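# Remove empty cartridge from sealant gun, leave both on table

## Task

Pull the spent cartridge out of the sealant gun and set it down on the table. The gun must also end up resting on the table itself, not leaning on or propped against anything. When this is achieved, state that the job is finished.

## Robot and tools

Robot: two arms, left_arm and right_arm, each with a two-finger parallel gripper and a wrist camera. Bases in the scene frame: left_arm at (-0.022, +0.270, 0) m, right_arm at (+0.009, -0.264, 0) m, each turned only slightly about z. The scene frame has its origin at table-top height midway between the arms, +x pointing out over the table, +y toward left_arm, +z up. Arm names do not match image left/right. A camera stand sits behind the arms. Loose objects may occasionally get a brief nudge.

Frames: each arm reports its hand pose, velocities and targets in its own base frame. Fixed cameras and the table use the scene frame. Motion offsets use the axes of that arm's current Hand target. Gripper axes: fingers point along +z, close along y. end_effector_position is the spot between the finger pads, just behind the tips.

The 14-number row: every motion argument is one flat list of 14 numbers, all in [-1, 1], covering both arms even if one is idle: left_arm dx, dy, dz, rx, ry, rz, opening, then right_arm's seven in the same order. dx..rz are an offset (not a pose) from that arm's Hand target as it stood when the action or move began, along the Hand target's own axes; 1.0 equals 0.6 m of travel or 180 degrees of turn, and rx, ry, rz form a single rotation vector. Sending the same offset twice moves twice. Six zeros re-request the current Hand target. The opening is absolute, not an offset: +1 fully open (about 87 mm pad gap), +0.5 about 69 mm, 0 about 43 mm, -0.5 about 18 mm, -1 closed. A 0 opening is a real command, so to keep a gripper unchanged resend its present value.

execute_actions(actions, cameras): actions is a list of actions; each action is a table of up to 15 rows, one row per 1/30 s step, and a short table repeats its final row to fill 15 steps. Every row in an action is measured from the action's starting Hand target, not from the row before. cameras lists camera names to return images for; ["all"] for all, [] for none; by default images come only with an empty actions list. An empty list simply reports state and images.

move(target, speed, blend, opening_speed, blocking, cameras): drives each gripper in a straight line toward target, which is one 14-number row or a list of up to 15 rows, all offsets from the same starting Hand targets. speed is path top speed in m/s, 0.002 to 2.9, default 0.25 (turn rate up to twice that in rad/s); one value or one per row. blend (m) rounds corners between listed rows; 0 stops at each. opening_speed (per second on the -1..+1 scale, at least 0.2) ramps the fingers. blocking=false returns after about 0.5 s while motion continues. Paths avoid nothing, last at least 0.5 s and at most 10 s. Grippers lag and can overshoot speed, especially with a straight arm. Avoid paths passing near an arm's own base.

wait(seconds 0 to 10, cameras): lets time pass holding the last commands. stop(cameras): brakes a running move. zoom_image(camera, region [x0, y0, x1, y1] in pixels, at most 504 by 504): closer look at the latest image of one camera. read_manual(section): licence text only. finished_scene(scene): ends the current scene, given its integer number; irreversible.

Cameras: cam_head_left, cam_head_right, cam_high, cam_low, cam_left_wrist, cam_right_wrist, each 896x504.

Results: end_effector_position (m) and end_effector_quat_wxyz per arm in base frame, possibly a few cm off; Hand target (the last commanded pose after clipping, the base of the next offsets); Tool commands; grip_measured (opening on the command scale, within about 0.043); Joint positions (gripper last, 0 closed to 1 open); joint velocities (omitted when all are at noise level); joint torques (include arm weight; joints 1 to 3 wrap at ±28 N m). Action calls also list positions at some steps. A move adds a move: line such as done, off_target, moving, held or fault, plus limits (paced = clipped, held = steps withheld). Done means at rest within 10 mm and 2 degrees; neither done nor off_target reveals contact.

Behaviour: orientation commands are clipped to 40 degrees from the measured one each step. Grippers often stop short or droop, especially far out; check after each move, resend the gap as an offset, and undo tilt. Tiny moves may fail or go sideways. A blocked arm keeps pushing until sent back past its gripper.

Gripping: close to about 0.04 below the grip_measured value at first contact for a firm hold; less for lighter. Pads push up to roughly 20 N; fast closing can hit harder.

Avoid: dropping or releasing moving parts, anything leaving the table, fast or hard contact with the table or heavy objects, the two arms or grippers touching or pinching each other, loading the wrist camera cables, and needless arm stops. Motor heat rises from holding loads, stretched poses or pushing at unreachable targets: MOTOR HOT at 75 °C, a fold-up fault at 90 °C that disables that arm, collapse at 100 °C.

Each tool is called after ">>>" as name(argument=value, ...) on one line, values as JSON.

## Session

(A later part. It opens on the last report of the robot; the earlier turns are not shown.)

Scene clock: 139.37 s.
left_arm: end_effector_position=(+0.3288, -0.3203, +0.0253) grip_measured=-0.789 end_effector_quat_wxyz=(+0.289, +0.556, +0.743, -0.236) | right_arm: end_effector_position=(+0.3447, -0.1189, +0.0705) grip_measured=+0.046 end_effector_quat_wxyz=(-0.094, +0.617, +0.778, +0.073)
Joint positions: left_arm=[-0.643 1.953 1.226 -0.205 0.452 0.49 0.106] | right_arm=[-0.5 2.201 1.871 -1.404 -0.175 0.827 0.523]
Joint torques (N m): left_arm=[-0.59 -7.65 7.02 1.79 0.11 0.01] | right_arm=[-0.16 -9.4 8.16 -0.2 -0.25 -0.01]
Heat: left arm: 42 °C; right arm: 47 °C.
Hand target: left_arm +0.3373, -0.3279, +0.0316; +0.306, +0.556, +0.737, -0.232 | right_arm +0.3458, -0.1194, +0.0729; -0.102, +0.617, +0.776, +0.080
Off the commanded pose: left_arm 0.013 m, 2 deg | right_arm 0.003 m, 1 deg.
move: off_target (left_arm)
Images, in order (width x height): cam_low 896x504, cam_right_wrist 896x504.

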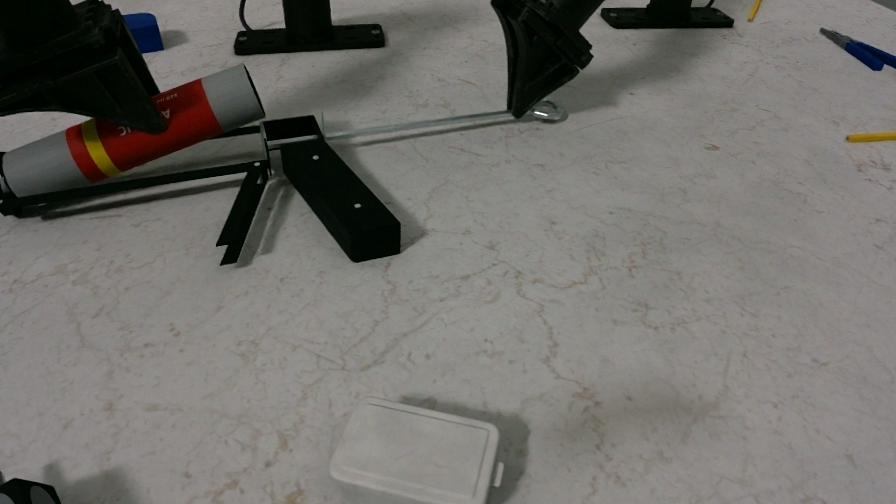

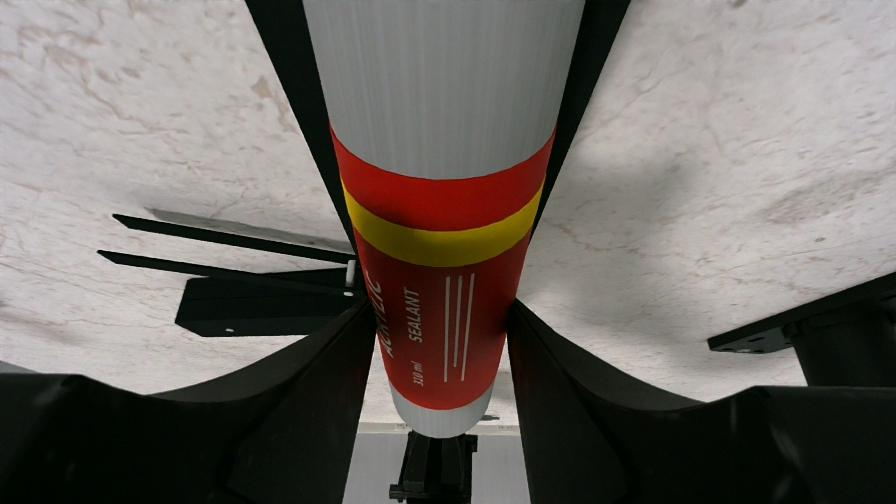

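>>> move(target=[[0,0,0,0,0,0,-1,0.16,0,0,0,0,0,-0.4],[0,0,0,0,0,0,-1,0.203,0,-0.161,0,0,0,-0.4]], speed=[0.06,0.12], blend=0.01, cameras=["cam_right_wrist","cam_low","cam_high"])

Scene clock: 147.40 s.
left_arm: end_effector_position=(+0.3288, -0.3203, +0.0253) grip_measured=-0.789 end_effector_quat_wxyz=(+0.289, +0.556, +0.743, -0.236) | right_arm: end_effector_position=(+0.3236, -0.0286, +0.1875) grip_measured=-0.400 end_effector_quat_wxyz=(-0.043, +0.622, +0.774, +0.107)
Joint positions: left_arm=[-0.643 1.953 1.226 -0.205 0.452 0.49 0.106] | right_arm=[-0.321 1.851 1.838 -1.563 -0.231 1.032 0.3]
Joint torques (N m): left_arm=[-0.64 -7.64 6.97 1.81 0.14 0] | right_arm=[-0.16 -8.87 7.82 0.22 -0.24 0.16]
Heat: left arm: 43 °C; right arm: 48 °C.
Hand target: left_arm +0.3373, -0.3279, +0.0316; +0.306, +0.556, +0.737, -0.232 | right_arm +0.3252, -0.0287, +0.1974; -0.102, +0.617, +0.776, +0.080
Off the commanded pose: left_arm 0.013 m, 2 deg | right_arm 0.010 m, 7 deg.
joint sent to its limit (right arm) — joint 4 (wrist pitch), lower limit. The joint targets are off in orientation, not in position.
move: off_target (left_arm, right_arm)
Images, in order (width x height): cam_high 896x504, cam_low 896x504, cam_right_wrist 896x504.

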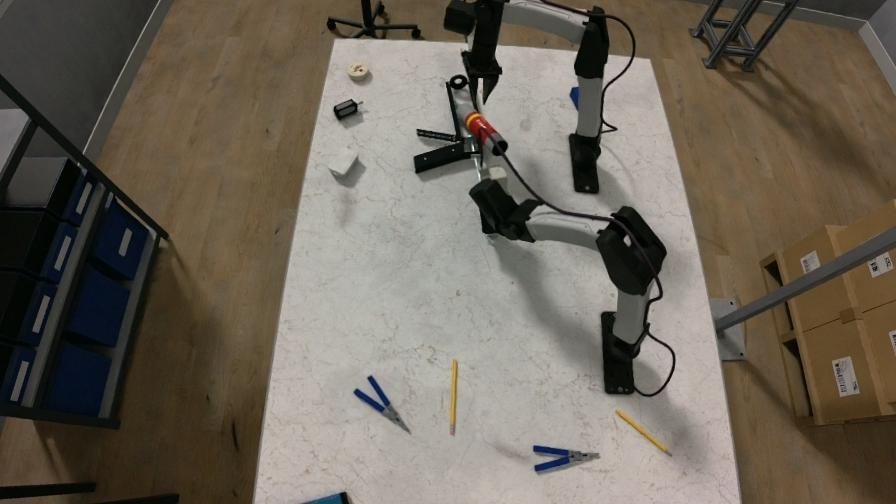

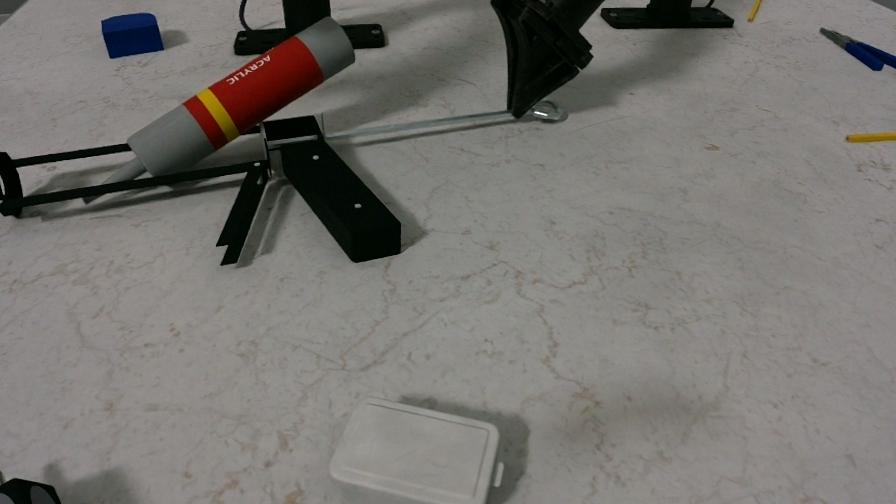

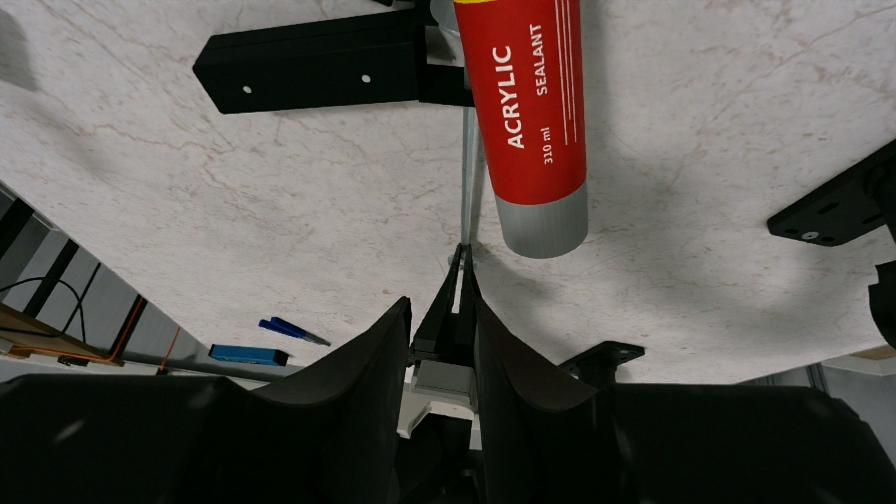

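>>> wait(seconds=0.5, cameras=["cam_high","cam_low","cam_right_wrist"])

>>> zoom_image(camera="cam_low", region=[0, 0, 420, 280])

>>> zoom_image(camera="cam_high", region=[390, 60, 530, 180])

Scene clock: 150.30 s.
left_arm: end_effector_position=(+0.3288, -0.3203, +0.0253) grip_measured=-0.789 end_effector_quat_wxyz=(+0.289, +0.556, +0.743, -0.236) | right_arm: end_effector_position=(+0.3236, -0.0286, +0.1875) grip_measured=-0.400 end_effector_quat_wxyz=(-0.043, +0.623, +0.774, +0.107)
Joint positions: left_arm=[-0.643 1.953 1.226 -0.205 0.452 0.49 0.106] | right_arm=[-0.321 1.851 1.838 -1.563 -0.232 1.033 0.3]
Joint torques (N m): left_arm=[-0.59 -7.62 6.93 1.77 0.11 -0.04] | right_arm=[-0.17 -8.85 7.79 0.22 -0.24 0.13]
Heat: left arm: 43 °C; right arm: 47 °C.
Hand target: left_arm +0.3373, -0.3279, +0.0316; +0.306, +0.556, +0.737, -0.232 | right_arm +0.3252, -0.0288, +0.1973; -0.102, +0.618, +0.776, +0.080
Tool commands: left_gripper/opening=-1.0 right_gripper/opening=-0.4
Off the commanded pose: left_arm 0.013 m, 2 deg | right_arm 0.010 m, 7 deg.
wait: 0.50 s; at rest from the start
Images, in order (width x height): cam_high 896x504, cam_low 896x504, cam_right_wrist 896x504.

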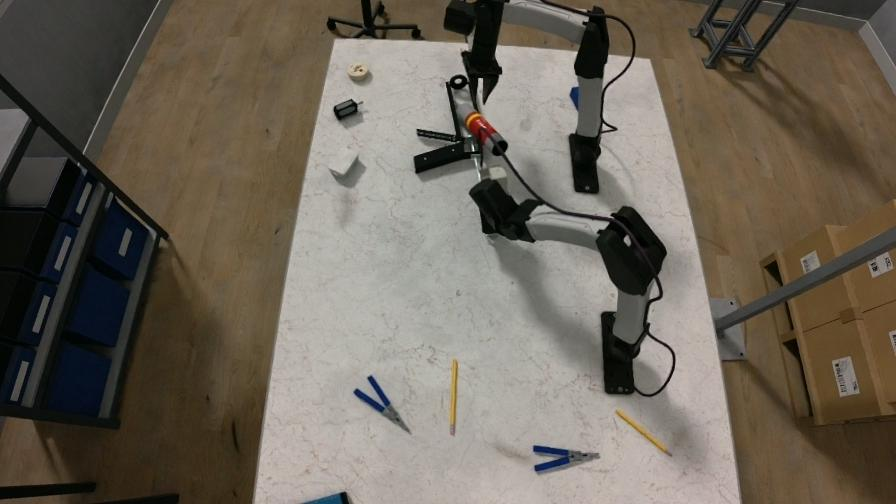

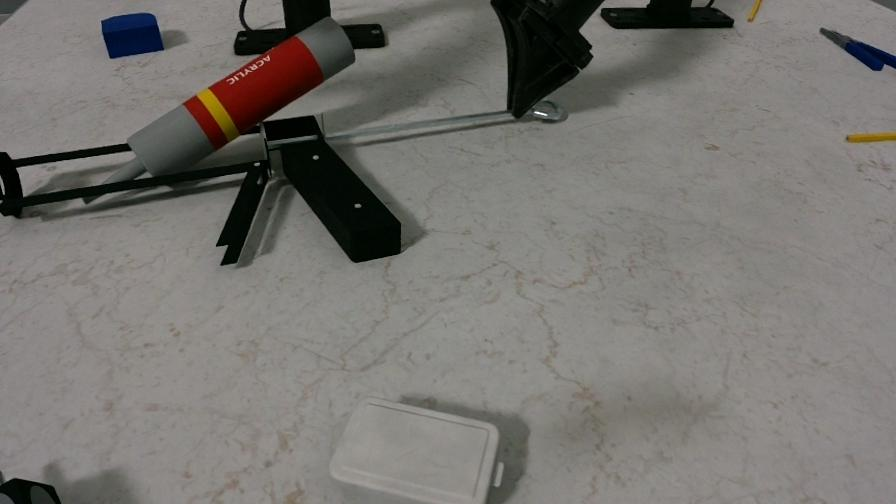

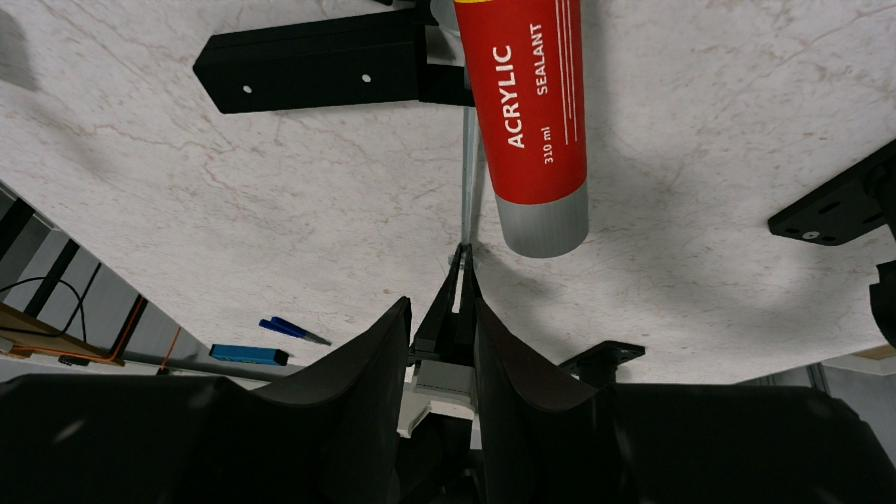

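Scaled by 1.200 from the camera's 896x504 image, which has a finer 1280x720 frame.

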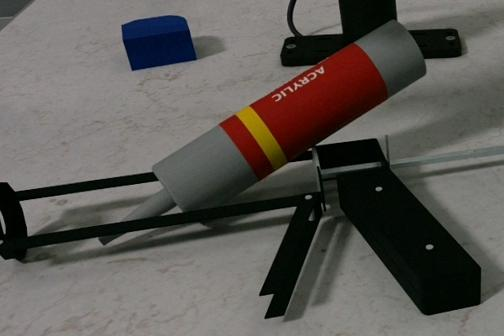

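Scaled by 3.600 from the camera's 896x504 image, which has a finer 1280x720 frame.

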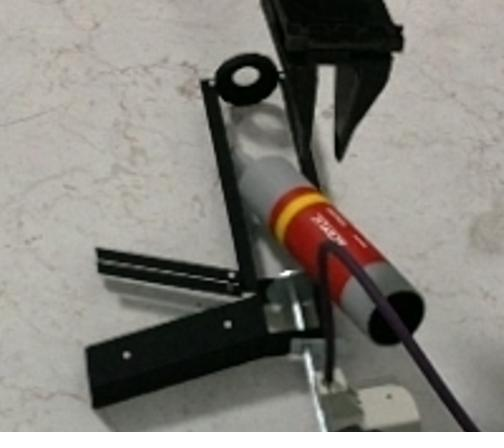

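>>> move(target=[0,0,0,0,0,0,-1,-0.113,-0.018,0.029,0.03,0.041,-0.0895,1], cameras=["cam_right_wrist","cam_low"])

Scene clock: 164.17 s.
left_arm: end_effector_position=(+0.3288, -0.3203, +0.0253) grip_measured=-0.789 end_effector_quat_wxyz=(+0.289, +0.556, +0.743, -0.236) | right_arm: end_effector_position=(+0.3249, -0.0874, +0.1602) grip_measured=+1.000 end_effector_quat_wxyz=(-0.045, +0.521, +0.843, +0.126)
Joint positions: left_arm=[-0.643 1.953 1.226 -0.205 0.452 0.49 0.106] | right_arm=[-0.468 2.005 1.93 -1.567 -0.259 0.628 1]
Joint torques (N m): left_arm=[-0.54 -7.51 6.95 1.81 0.15 0] | right_arm=[0.32 -8.36 8.31 0.16 -0.09 -0.02]
Heat: left arm: 43 °C; right arm: 45 °C.
Hand target: left_arm +0.3373, -0.3279, +0.0316; +0.306, +0.556, +0.737, -0.232 | right_arm +0.3283, -0.0907, +0.1633; -0.168, +0.491, +0.849, +0.096
Off the commanded pose: left_arm 0.013 m, 2 deg | right_arm 0.006 m, 15 deg.
joint sent to its limit (right arm) — joint 4 (wrist pitch), lower limit. The joint targets are off in orientation, not in position.
move: off_target (left_arm, right_arm)
Images, in order (width x height): cam_low 896x504, cam_right_wrist 896x504.

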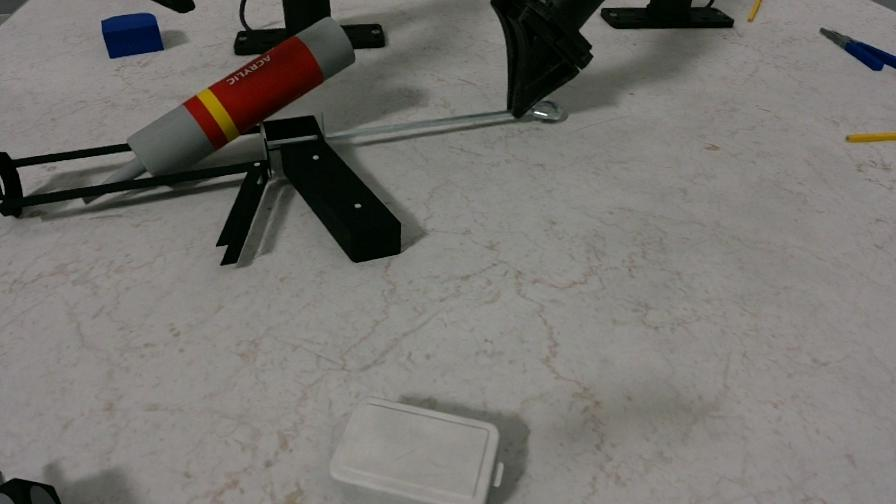

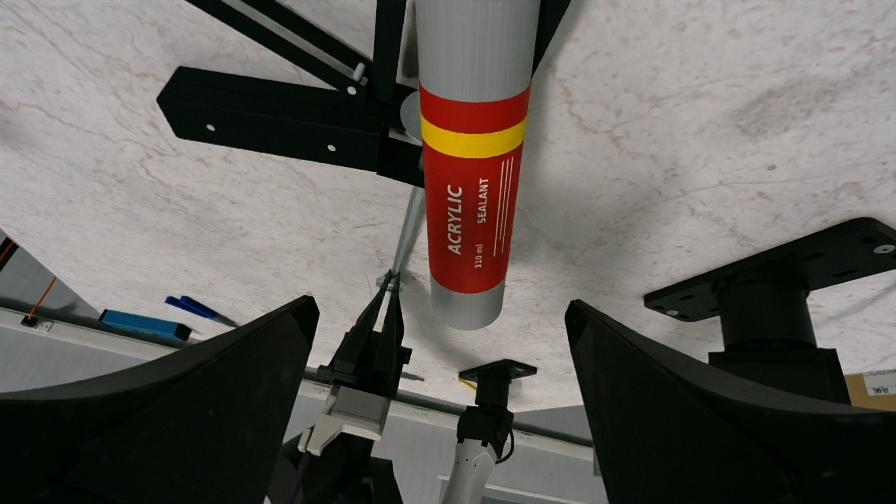

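>>> move(target=[[0,0,0,0,0,0,-1,-0.005,-0.015,0.15,0,0,0,1],[0,0,0,0,0,0,-1,-0.005,-0.015,0.15,0,0,0,-0.6]], speed=0.12, opening_speed=1, cameras=["cam_right_wrist","cam_low"])

Scene clock: 170.13 s.
left_arm: end_effector_position=(+0.3288, -0.3203, +0.0253) grip_measured=-0.789 end_effector_quat_wxyz=(+0.289, +0.556, +0.743, -0.236) | right_arm: end_effector_position=(+0.3074, -0.0684, +0.0858) grip_measured=-0.600 end_effector_quat_wxyz=(-0.162, +0.497, +0.846, +0.103)
Joint positions: left_arm=[-0.643 1.953 1.226 -0.205 0.452 0.49 0.106] | right_arm=[-0.424 2.144 1.776 -1.51 -0.237 0.601 0.2]
Joint torques (N m): left_arm=[-0.65 -7.64 7.13 1.79 0.12 -0.01] | right_arm=[0.99 -9.18 4.7 -0.14 0.04 -0.04]
Heat: left arm: 43 °C; right arm: 45 °C.
Hand target: left_arm +0.3373, -0.3279, +0.0316; +0.306, +0.556, +0.737, -0.232 | right_arm +0.3048, -0.0680, +0.0788; -0.168, +0.491, +0.849, +0.096
Off the commanded pose: left_arm 0.013 m, 2 deg | right_arm 0.007 m, 1 deg.
move: off_target (left_arm)
Images, in order (width x height): cam_low 896x504, cam_right_wrist 896x504.

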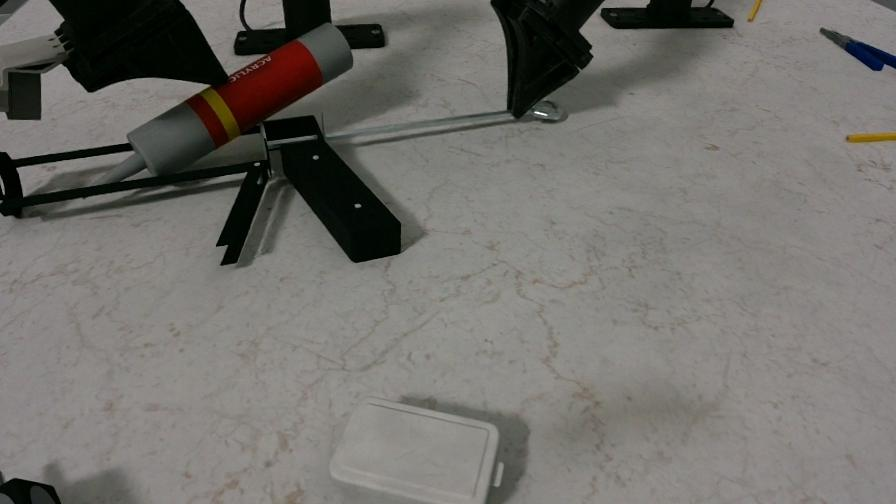

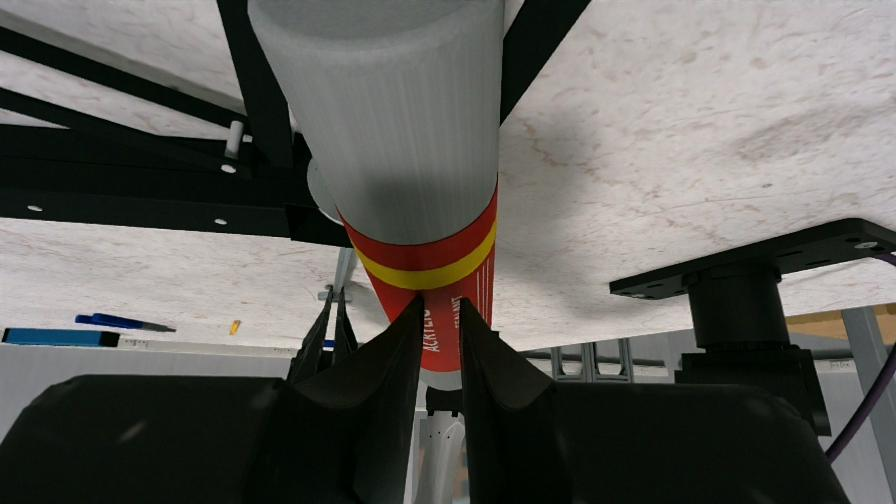

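>>> move(target=[[0,0,0,0,0,0,-1,0,0,-0.01,0,0,0,1],[0,0,0,0,0,0,-1,0,0.004,0.045,0,0,0,1],[0,0,0,0,0,0,-1,0,0.004,0.045,0,0,0,-0.6]], speed=0.1, opening_speed=1, cameras=["cam_right_wrist","cam_low"])

Scene clock: 178.23 s.
left_arm: end_effector_position=(+0.3288, -0.3203, +0.0253) grip_measured=-0.789 end_effector_quat_wxyz=(+0.289, +0.556, +0.743, -0.236) | right_arm: end_effector_position=(+0.3051, -0.0591, +0.0579) grip_measured=+0.113 end_effector_quat_wxyz=(-0.162, +0.489, +0.851, +0.102)
Joint positions: left_arm=[-0.643 1.953 1.226 -0.205 0.452 0.49 0.106] | right_arm=[-0.401 2.144 1.664 -1.395 -0.24 0.606 0.556]
Joint torques (N m): left_arm=[-0.66 -7.65 6.98 1.78 0.13 -0.03] | right_arm=[0.79 -9.8 4.49 -0.17 -0.01 0.12]
Heat: left arm: 43 °C; right arm: 45 °C.
Hand target: left_arm +0.3373, -0.3279, +0.0316; +0.306, +0.556, +0.737, -0.232 | right_arm +0.3016, -0.0580, +0.0538; -0.168, +0.491, +0.849, +0.096
Off the commanded pose: left_arm 0.013 m, 2 deg | right_arm 0.005 m, 1 deg.
move: off_target (left_arm)
Images, in order (width x height): cam_low 896x504, cam_right_wrist 896x504.

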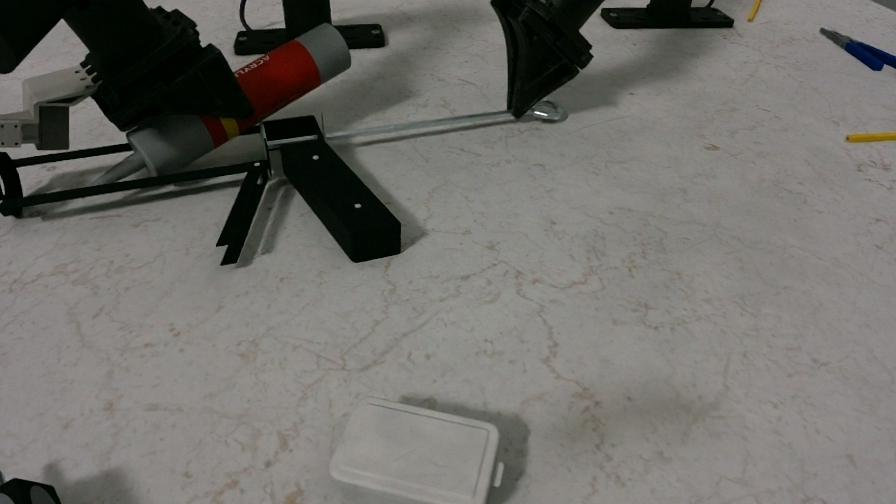

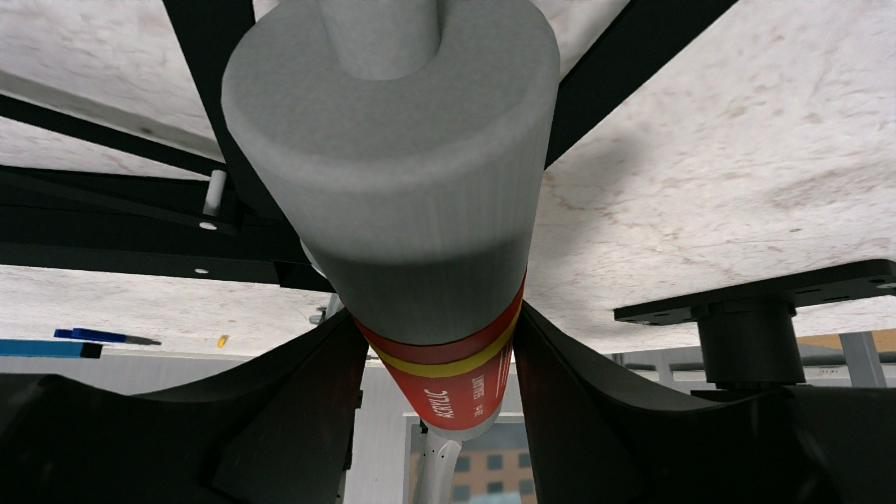

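>>> move(target=[0,0,0,0,0,0,-1,0.065,0,-0.158,0,0,0,-0.6], speed=0.07, cameras=["cam_right_wrist","cam_low","cam_high"])

Scene clock: 181.90 s.
left_arm: end_effector_position=(+0.3288, -0.3203, +0.0253) grip_measured=-0.789 end_effector_quat_wxyz=(+0.289, +0.556, +0.743, -0.236) | right_arm: end_effector_position=(+0.2980, -0.0570, +0.1433) grip_measured=+0.113 end_effector_quat_wxyz=(-0.100, +0.501, +0.852, +0.108)
Joint positions: left_arm=[-0.643 1.953 1.226 -0.205 0.452 0.49 0.106] | right_arm=[-0.407 1.956 1.772 -1.563 -0.24 0.635 0.556]
Joint torques (N m): left_arm=[-0.61 -7.53 7.05 1.79 0.14 0] | right_arm=[-0.13 -10.37 8.08 -0.09 -0.26 0.1]
Heat: left arm: 43 °C; right arm: 46 °C.
Hand target: left_arm +0.3373, -0.3279, +0.0316; +0.306, +0.556, +0.737, -0.232 | right_arm +0.3017, -0.0578, +0.1564; -0.168, +0.491, +0.849, +0.096
Off the commanded pose: left_arm 0.013 m, 2 deg | right_arm 0.014 m, 8 deg.
joint sent to its limit (right arm) — joint 4 (wrist pitch), lower limit. The joint targets are off in orientation, not in position.
move: off_target (left_arm, right_arm)
Images, in order (width x height): cam_high 896x504, cam_low 896x504, cam_right_wrist 896x504.

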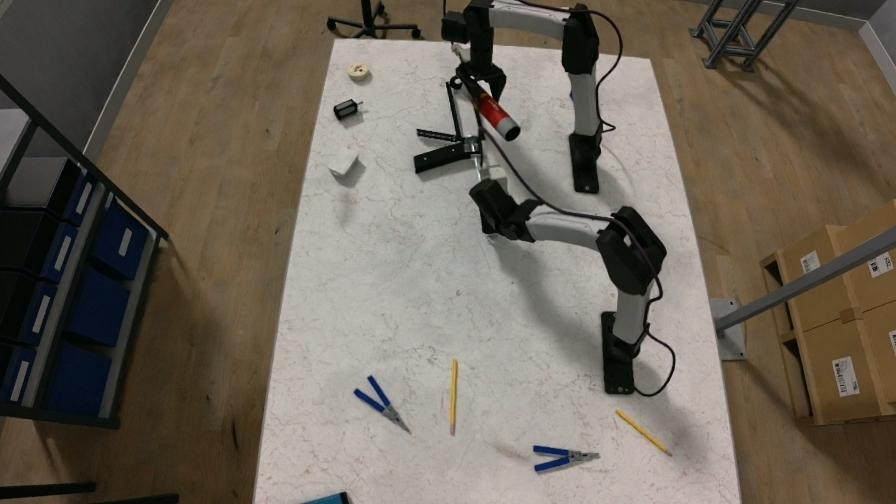

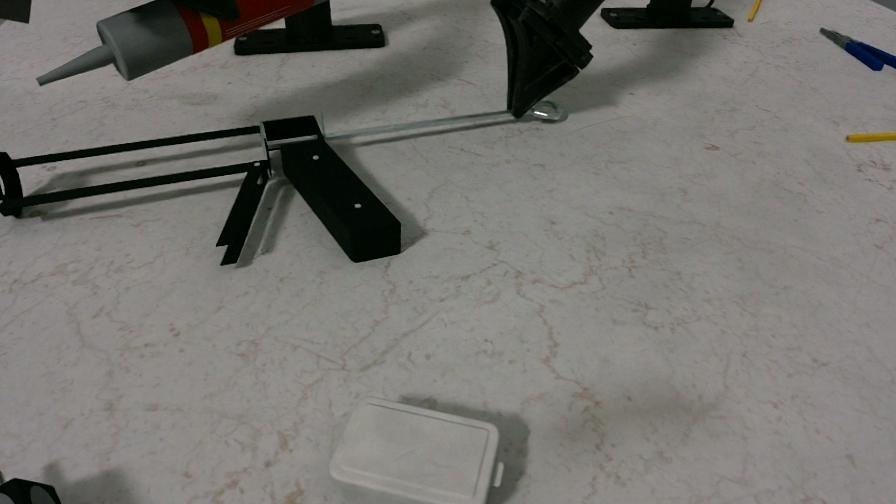

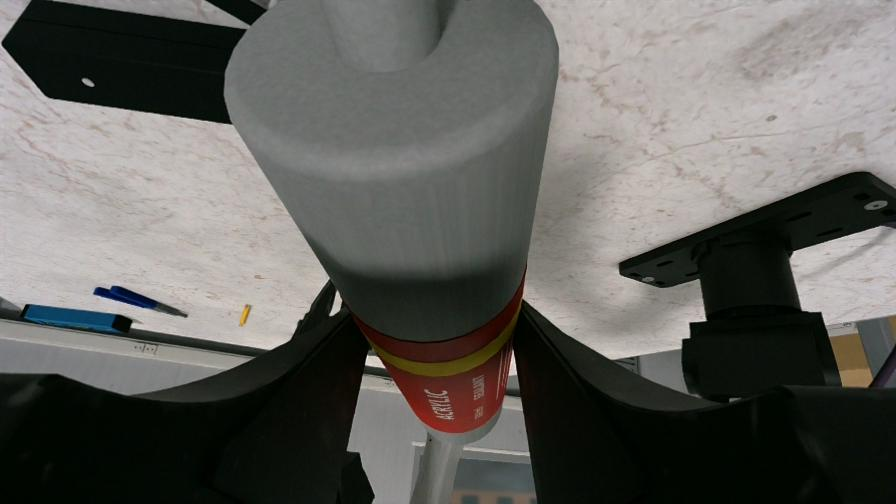

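>>> move(target=[[0,0,0,0,0,0,-1,-0.035,-0.117,0.05,-0.019,-0.123,0.0926,-0.6],[0,0,0,0,0,0,-1,-0.078,-0.117,0.155,-0.019,-0.123,0.0926,-0.6]], speed=0.12, blend=0.02, cameras=["cam_right_wrist","cam_low","cam_high"])

>>> zoom_image(camera="cam_low", region=[0, 0, 350, 220])

Scene clock: 192.20 s.
left_arm: end_effector_position=(+0.3288, -0.3203, +0.0253) grip_measured=-0.789 end_effector_quat_wxyz=(+0.289, +0.556, +0.743, -0.236) | right_arm: end_effector_position=(+0.2484, -0.0978, +0.0583) grip_measured=+0.113 end_effector_quat_wxyz=(+0.005, +0.616, +0.788, +0.007)
Joint positions: left_arm=[-0.643 1.953 1.226 -0.205 0.452 0.49 0.106] | right_arm=[-0.499 1.674 1.16 -1.044 -0.013 0.828 0.556]
Joint torques (N m): left_arm=[-0.65 -7.57 6.87 1.79 0.12 -0.01] | right_arm=[-0.16 -5.94 5.05 0.41 0.18 0.14]
Heat: left arm: 43 °C; right arm: 47 °C.
Hand target: left_arm +0.3373, -0.3279, +0.0316; +0.306, +0.556, +0.737, -0.232 | right_arm +0.2447, -0.0999, +0.0526; +0.000, +0.622, +0.783, +0.000
Off the commanded pose: left_arm 0.013 m, 2 deg | right_arm 0.007 m, 1 deg.
move: off_target (left_arm)
Images, in order (width x height): cam_high 896x504, cam_low 896x504, cam_right_wrist 896x504.

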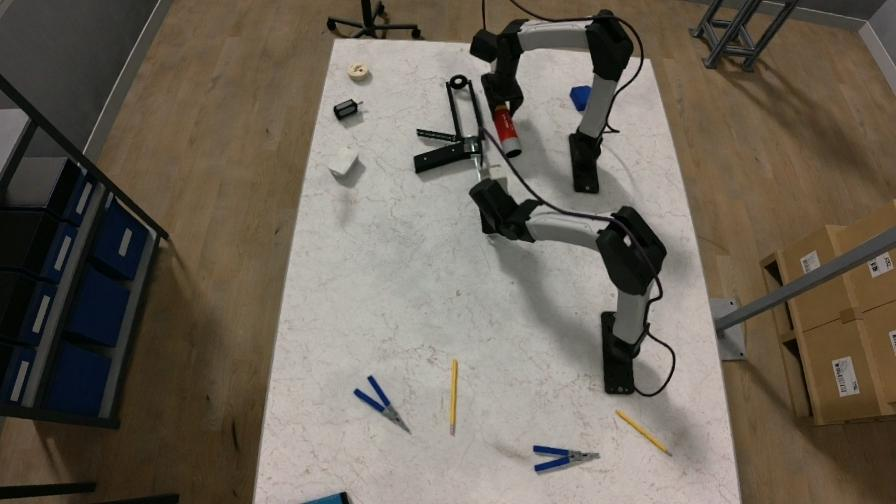

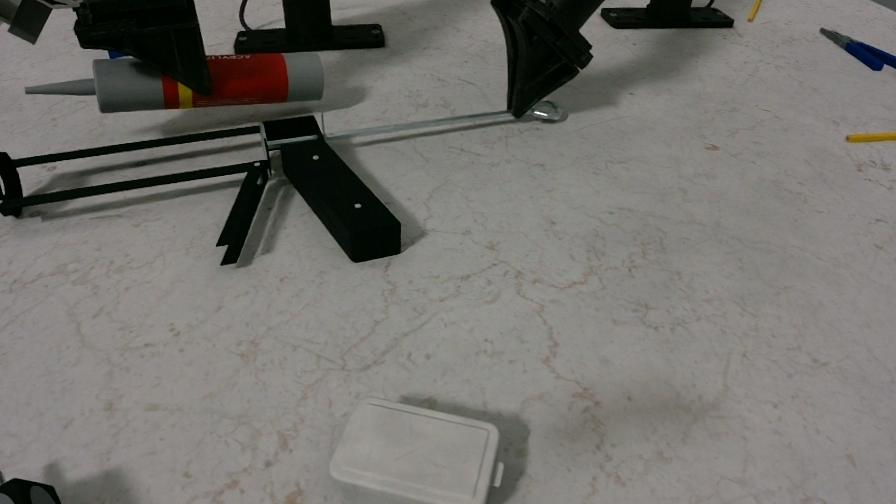

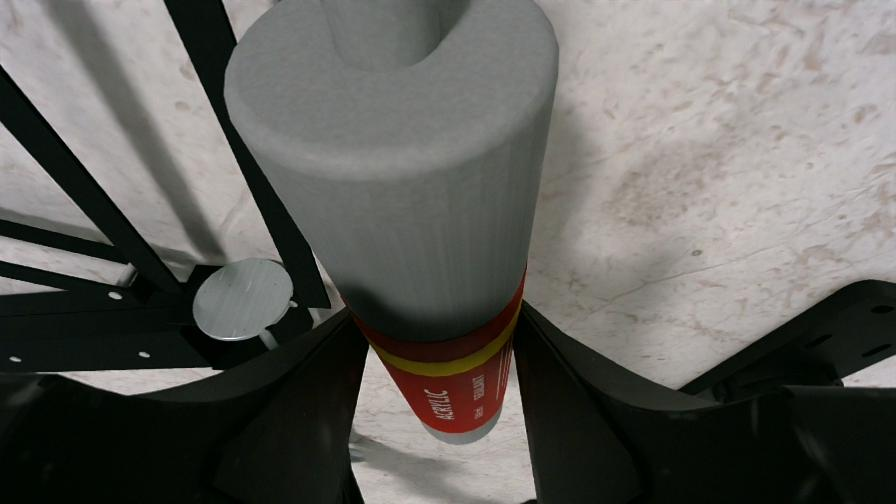

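Scaled by 1.440 from the camera's 896x504 image, which has a finer 1280x720 frame.

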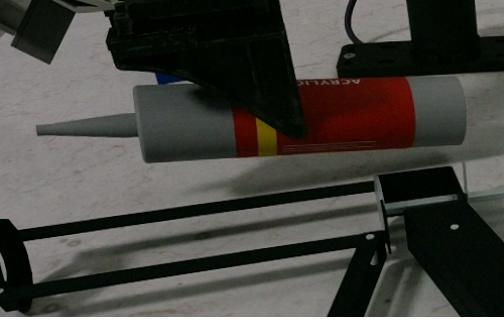

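>>> move(target=[0,0,0,0,0,0,-1,0,0,0.045,0,0.025,0,-0.6], speed=0.04, cameras=["cam_right_wrist","cam_low"])

>>> zoom_image(camera="cam_low", region=[0, 0, 350, 220])

Scene clock: 196.57 s.
left_arm: end_effector_position=(+0.3288, -0.3203, +0.0253) grip_measured=-0.789 end_effector_quat_wxyz=(+0.289, +0.556, +0.743, -0.236) | right_arm: end_effector_position=(+0.2468, -0.1014, +0.0314) grip_measured=+0.113 end_effector_quat_wxyz=(-0.025, +0.622, +0.782, +0.019)
Joint positions: left_arm=[-0.643 1.953 1.226 -0.205 0.452 0.49 0.106] | right_arm=[-0.533 1.761 1.136 -0.989 -0.045 0.809 0.556]
Joint torques (N m): left_arm=[-0.69 -7.47 7.08 1.79 0.13 -0.06] | right_arm=[-0.1 -6.22 4.71 0.41 -0.1 -0.02]
Heat: left arm: 43 °C; right arm: 46 °C.
Hand target: left_arm +0.3373, -0.3279, +0.0316; +0.306, +0.556, +0.737, -0.232 | right_arm +0.2447, -0.0999, +0.0257; -0.031, +0.622, +0.782, +0.024
Off the commanded pose: left_arm 0.013 m, 2 deg | right_arm 0.006 m, 1 deg.
move: off_target (left_arm)
Images, in order (width x height): cam_low 896x504, cam_right_wrist 896x504.

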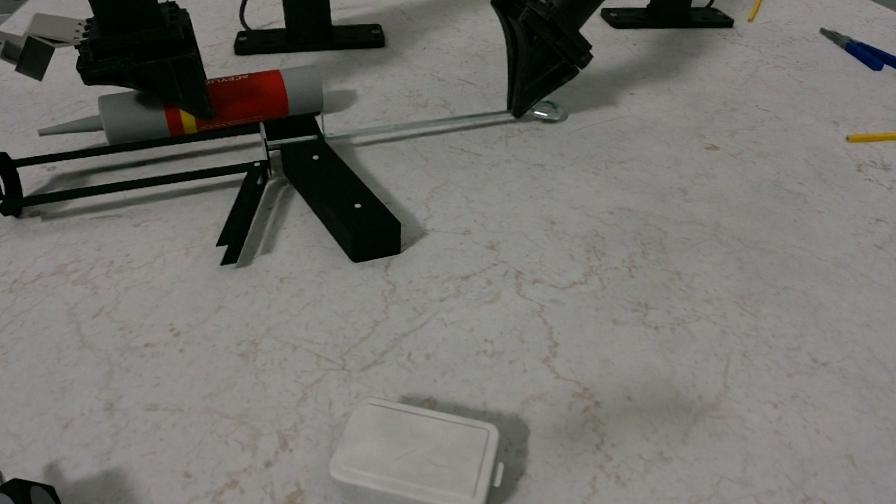

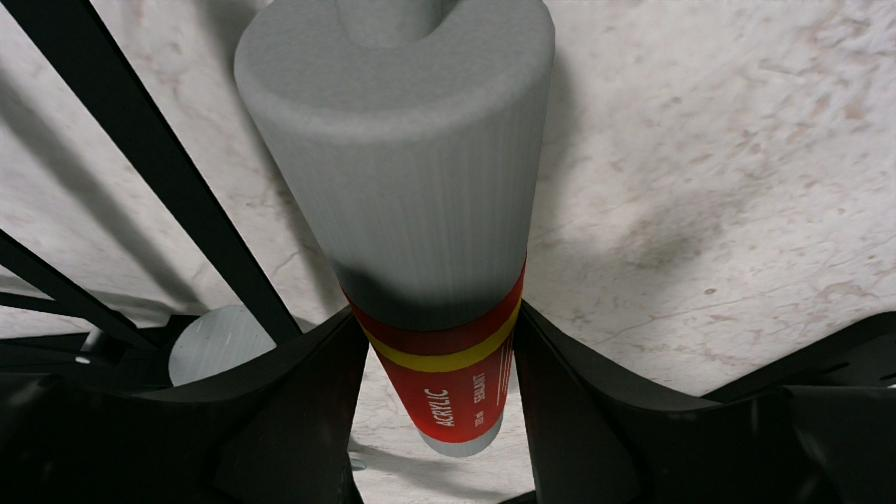

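Scaled by 1.440 from the camera's 896x504 image, which has a finer 1280x720 frame.

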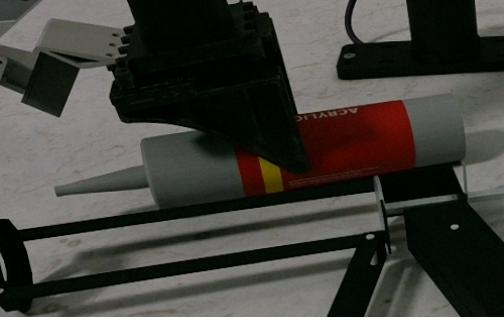

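>>> move(target=[0,0,0,0,0,0,-1,0,0,0.015,0,0,0,-0.6], speed=0.03, cameras=["cam_low"])

>>> zoom_image(camera="cam_low", region=[0, 0, 350, 220])

Scene clock: 199.63 s.
left_arm: end_effector_position=(+0.3288, -0.3203, +0.0253) grip_measured=-0.789 end_effector_quat_wxyz=(+0.289, +0.556, +0.743, -0.236) | right_arm: end_effector_position=(+0.2471, -0.0996, +0.0280) grip_measured=+0.113 end_effector_quat_wxyz=(-0.025, +0.620, +0.784, +0.025)
Joint positions: left_arm=[-0.643 1.953 1.226 -0.205 0.452 0.49 0.106] | right_arm=[-0.533 1.765 1.123 -0.973 -0.056 0.804 0.556]
Joint torques (N m): left_arm=[-0.58 -7.54 7.05 1.79 0.11 -0.04] | right_arm=[0.02 -5.5 3.79 0.56 0.01 0.06]
Heat: left arm: 43 °C; right arm: 46 °C.
Hand target: left_arm +0.3373, -0.3279, +0.0316; +0.306, +0.556, +0.737, -0.232 | right_arm +0.2446, -0.0992, +0.0167; -0.031, +0.622, +0.782, +0.025
Off the commanded pose: left_arm 0.013 m, 2 deg | right_arm 0.012 m, 1 deg.
move: off_target (left_arm, right_arm)
Images, in order (width x height): cam_low 896x504.

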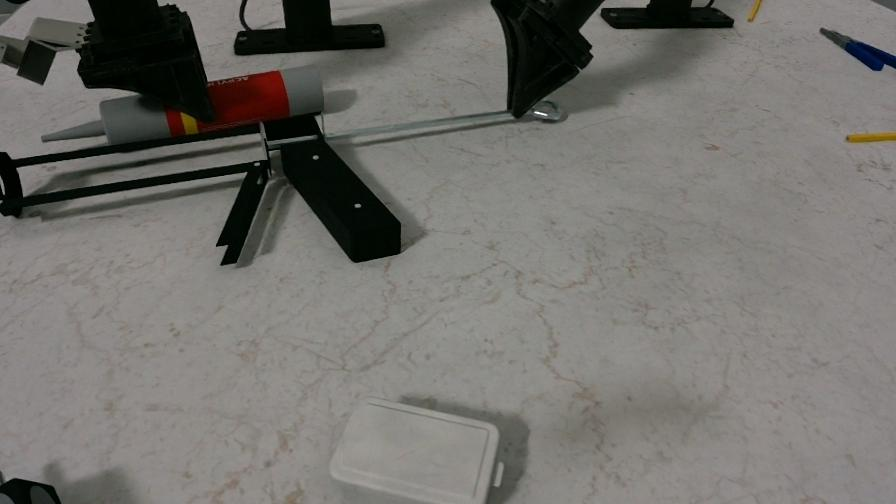

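Scaled by 1.440 from the camera's 896x504 image, which has a finer 1280x720 frame.

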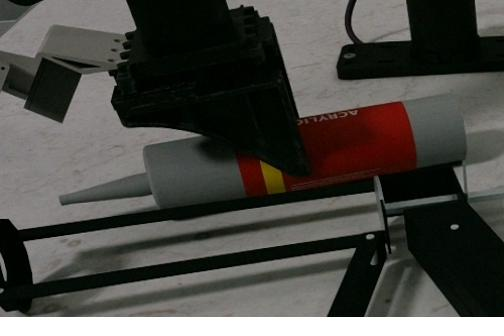

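>>> move(target=[[0,0,0,0,0,0,-1,0,0,-0.012,0,0,0,0.7],[0,0,0,0,0,0,0.3,0,0,-0.012,0,0,0,0.7],[0,0,-0.15,0,0,0,0.3,0,0,-0.2,0,0,0,0.7]], speed=0.1, opening_speed=0.6, cameras=["cam_low","cam_high","cam_right_wrist"])

Scene clock: 209.10 s.
left_arm: end_effector_position=(+0.3203, -0.2671, +0.0840) grip_measured=+0.300 end_effector_quat_wxyz=(+0.292, +0.553, +0.747, -0.227) | right_arm: end_effector_position=(+0.2446, -0.1045, +0.1266) grip_measured=+0.700 end_effector_quat_wxyz=(-0.046, +0.622, +0.781, +0.023)
Joint positions: left_arm=[-0.544 1.737 1.204 -0.434 0.49 0.575 0.65] | right_arm=[-0.553 1.728 1.474 -1.403 -0.057 0.79 0.85]
Joint torques (N m): left_arm=[0.7 -9.25 5.2 1.49 0.49 0.14] | right_arm=[-0.2 -8.28 8.24 0.11 0.03 -0.04]
Heat: left arm: 43 °C; right arm: 45 °C.
Hand target: left_arm +0.3201, -0.2665, +0.0952; +0.306, +0.556, +0.737, -0.232 | right_arm +0.2467, -0.1084, +0.1364; -0.031, +0.621, +0.782, +0.025
Off the commanded pose: left_arm 0.011 m, 2 deg | right_arm 0.011 m, 2 deg.
move: off_target (left_arm, right_arm); target 2's new opening was sent with left_arm's hand 0.013 m and 2 deg from that target
Images, in order (width x height): cam_high 896x504, cam_low 896x504, cam_right_wrist 896x504.

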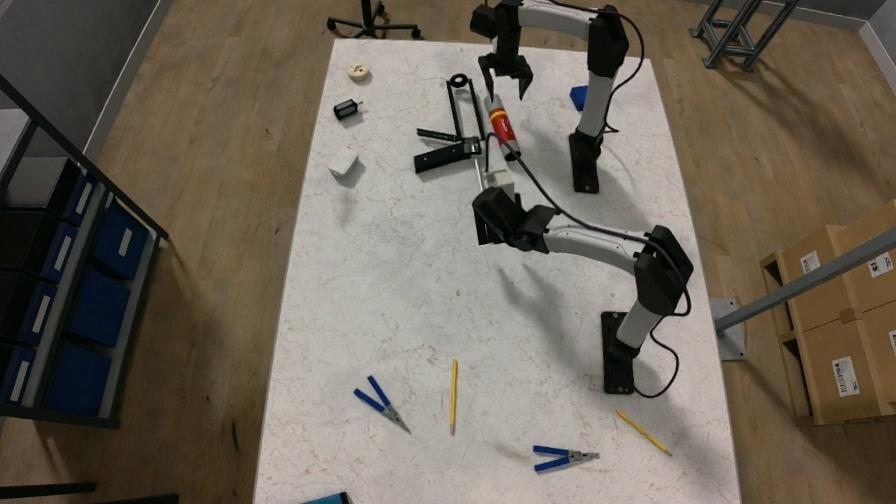

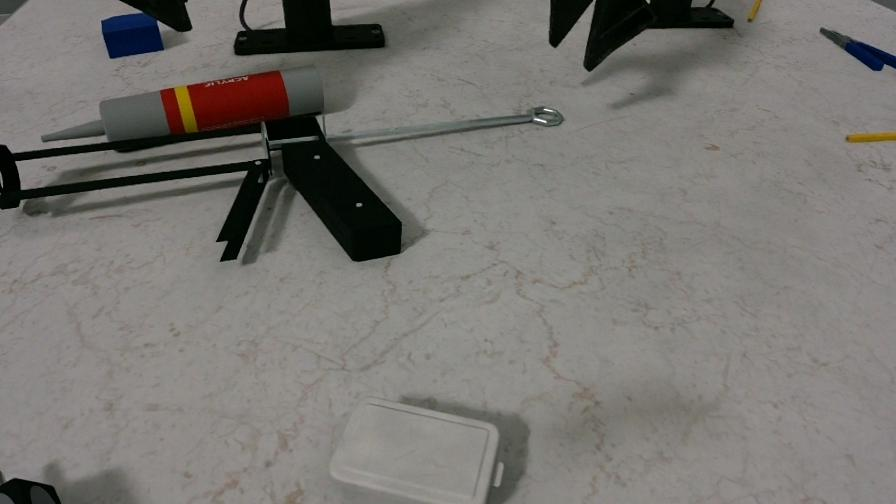

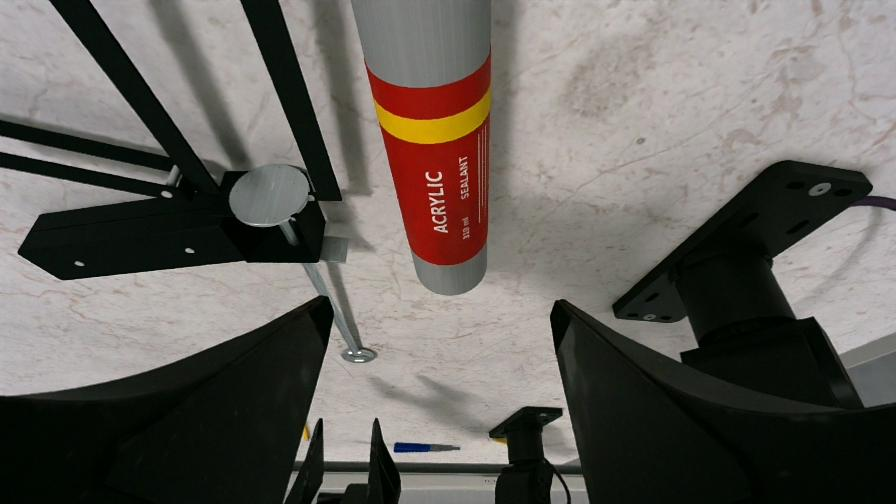

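>>> finished_scene(scene=1)

The scene is finished: the task was done.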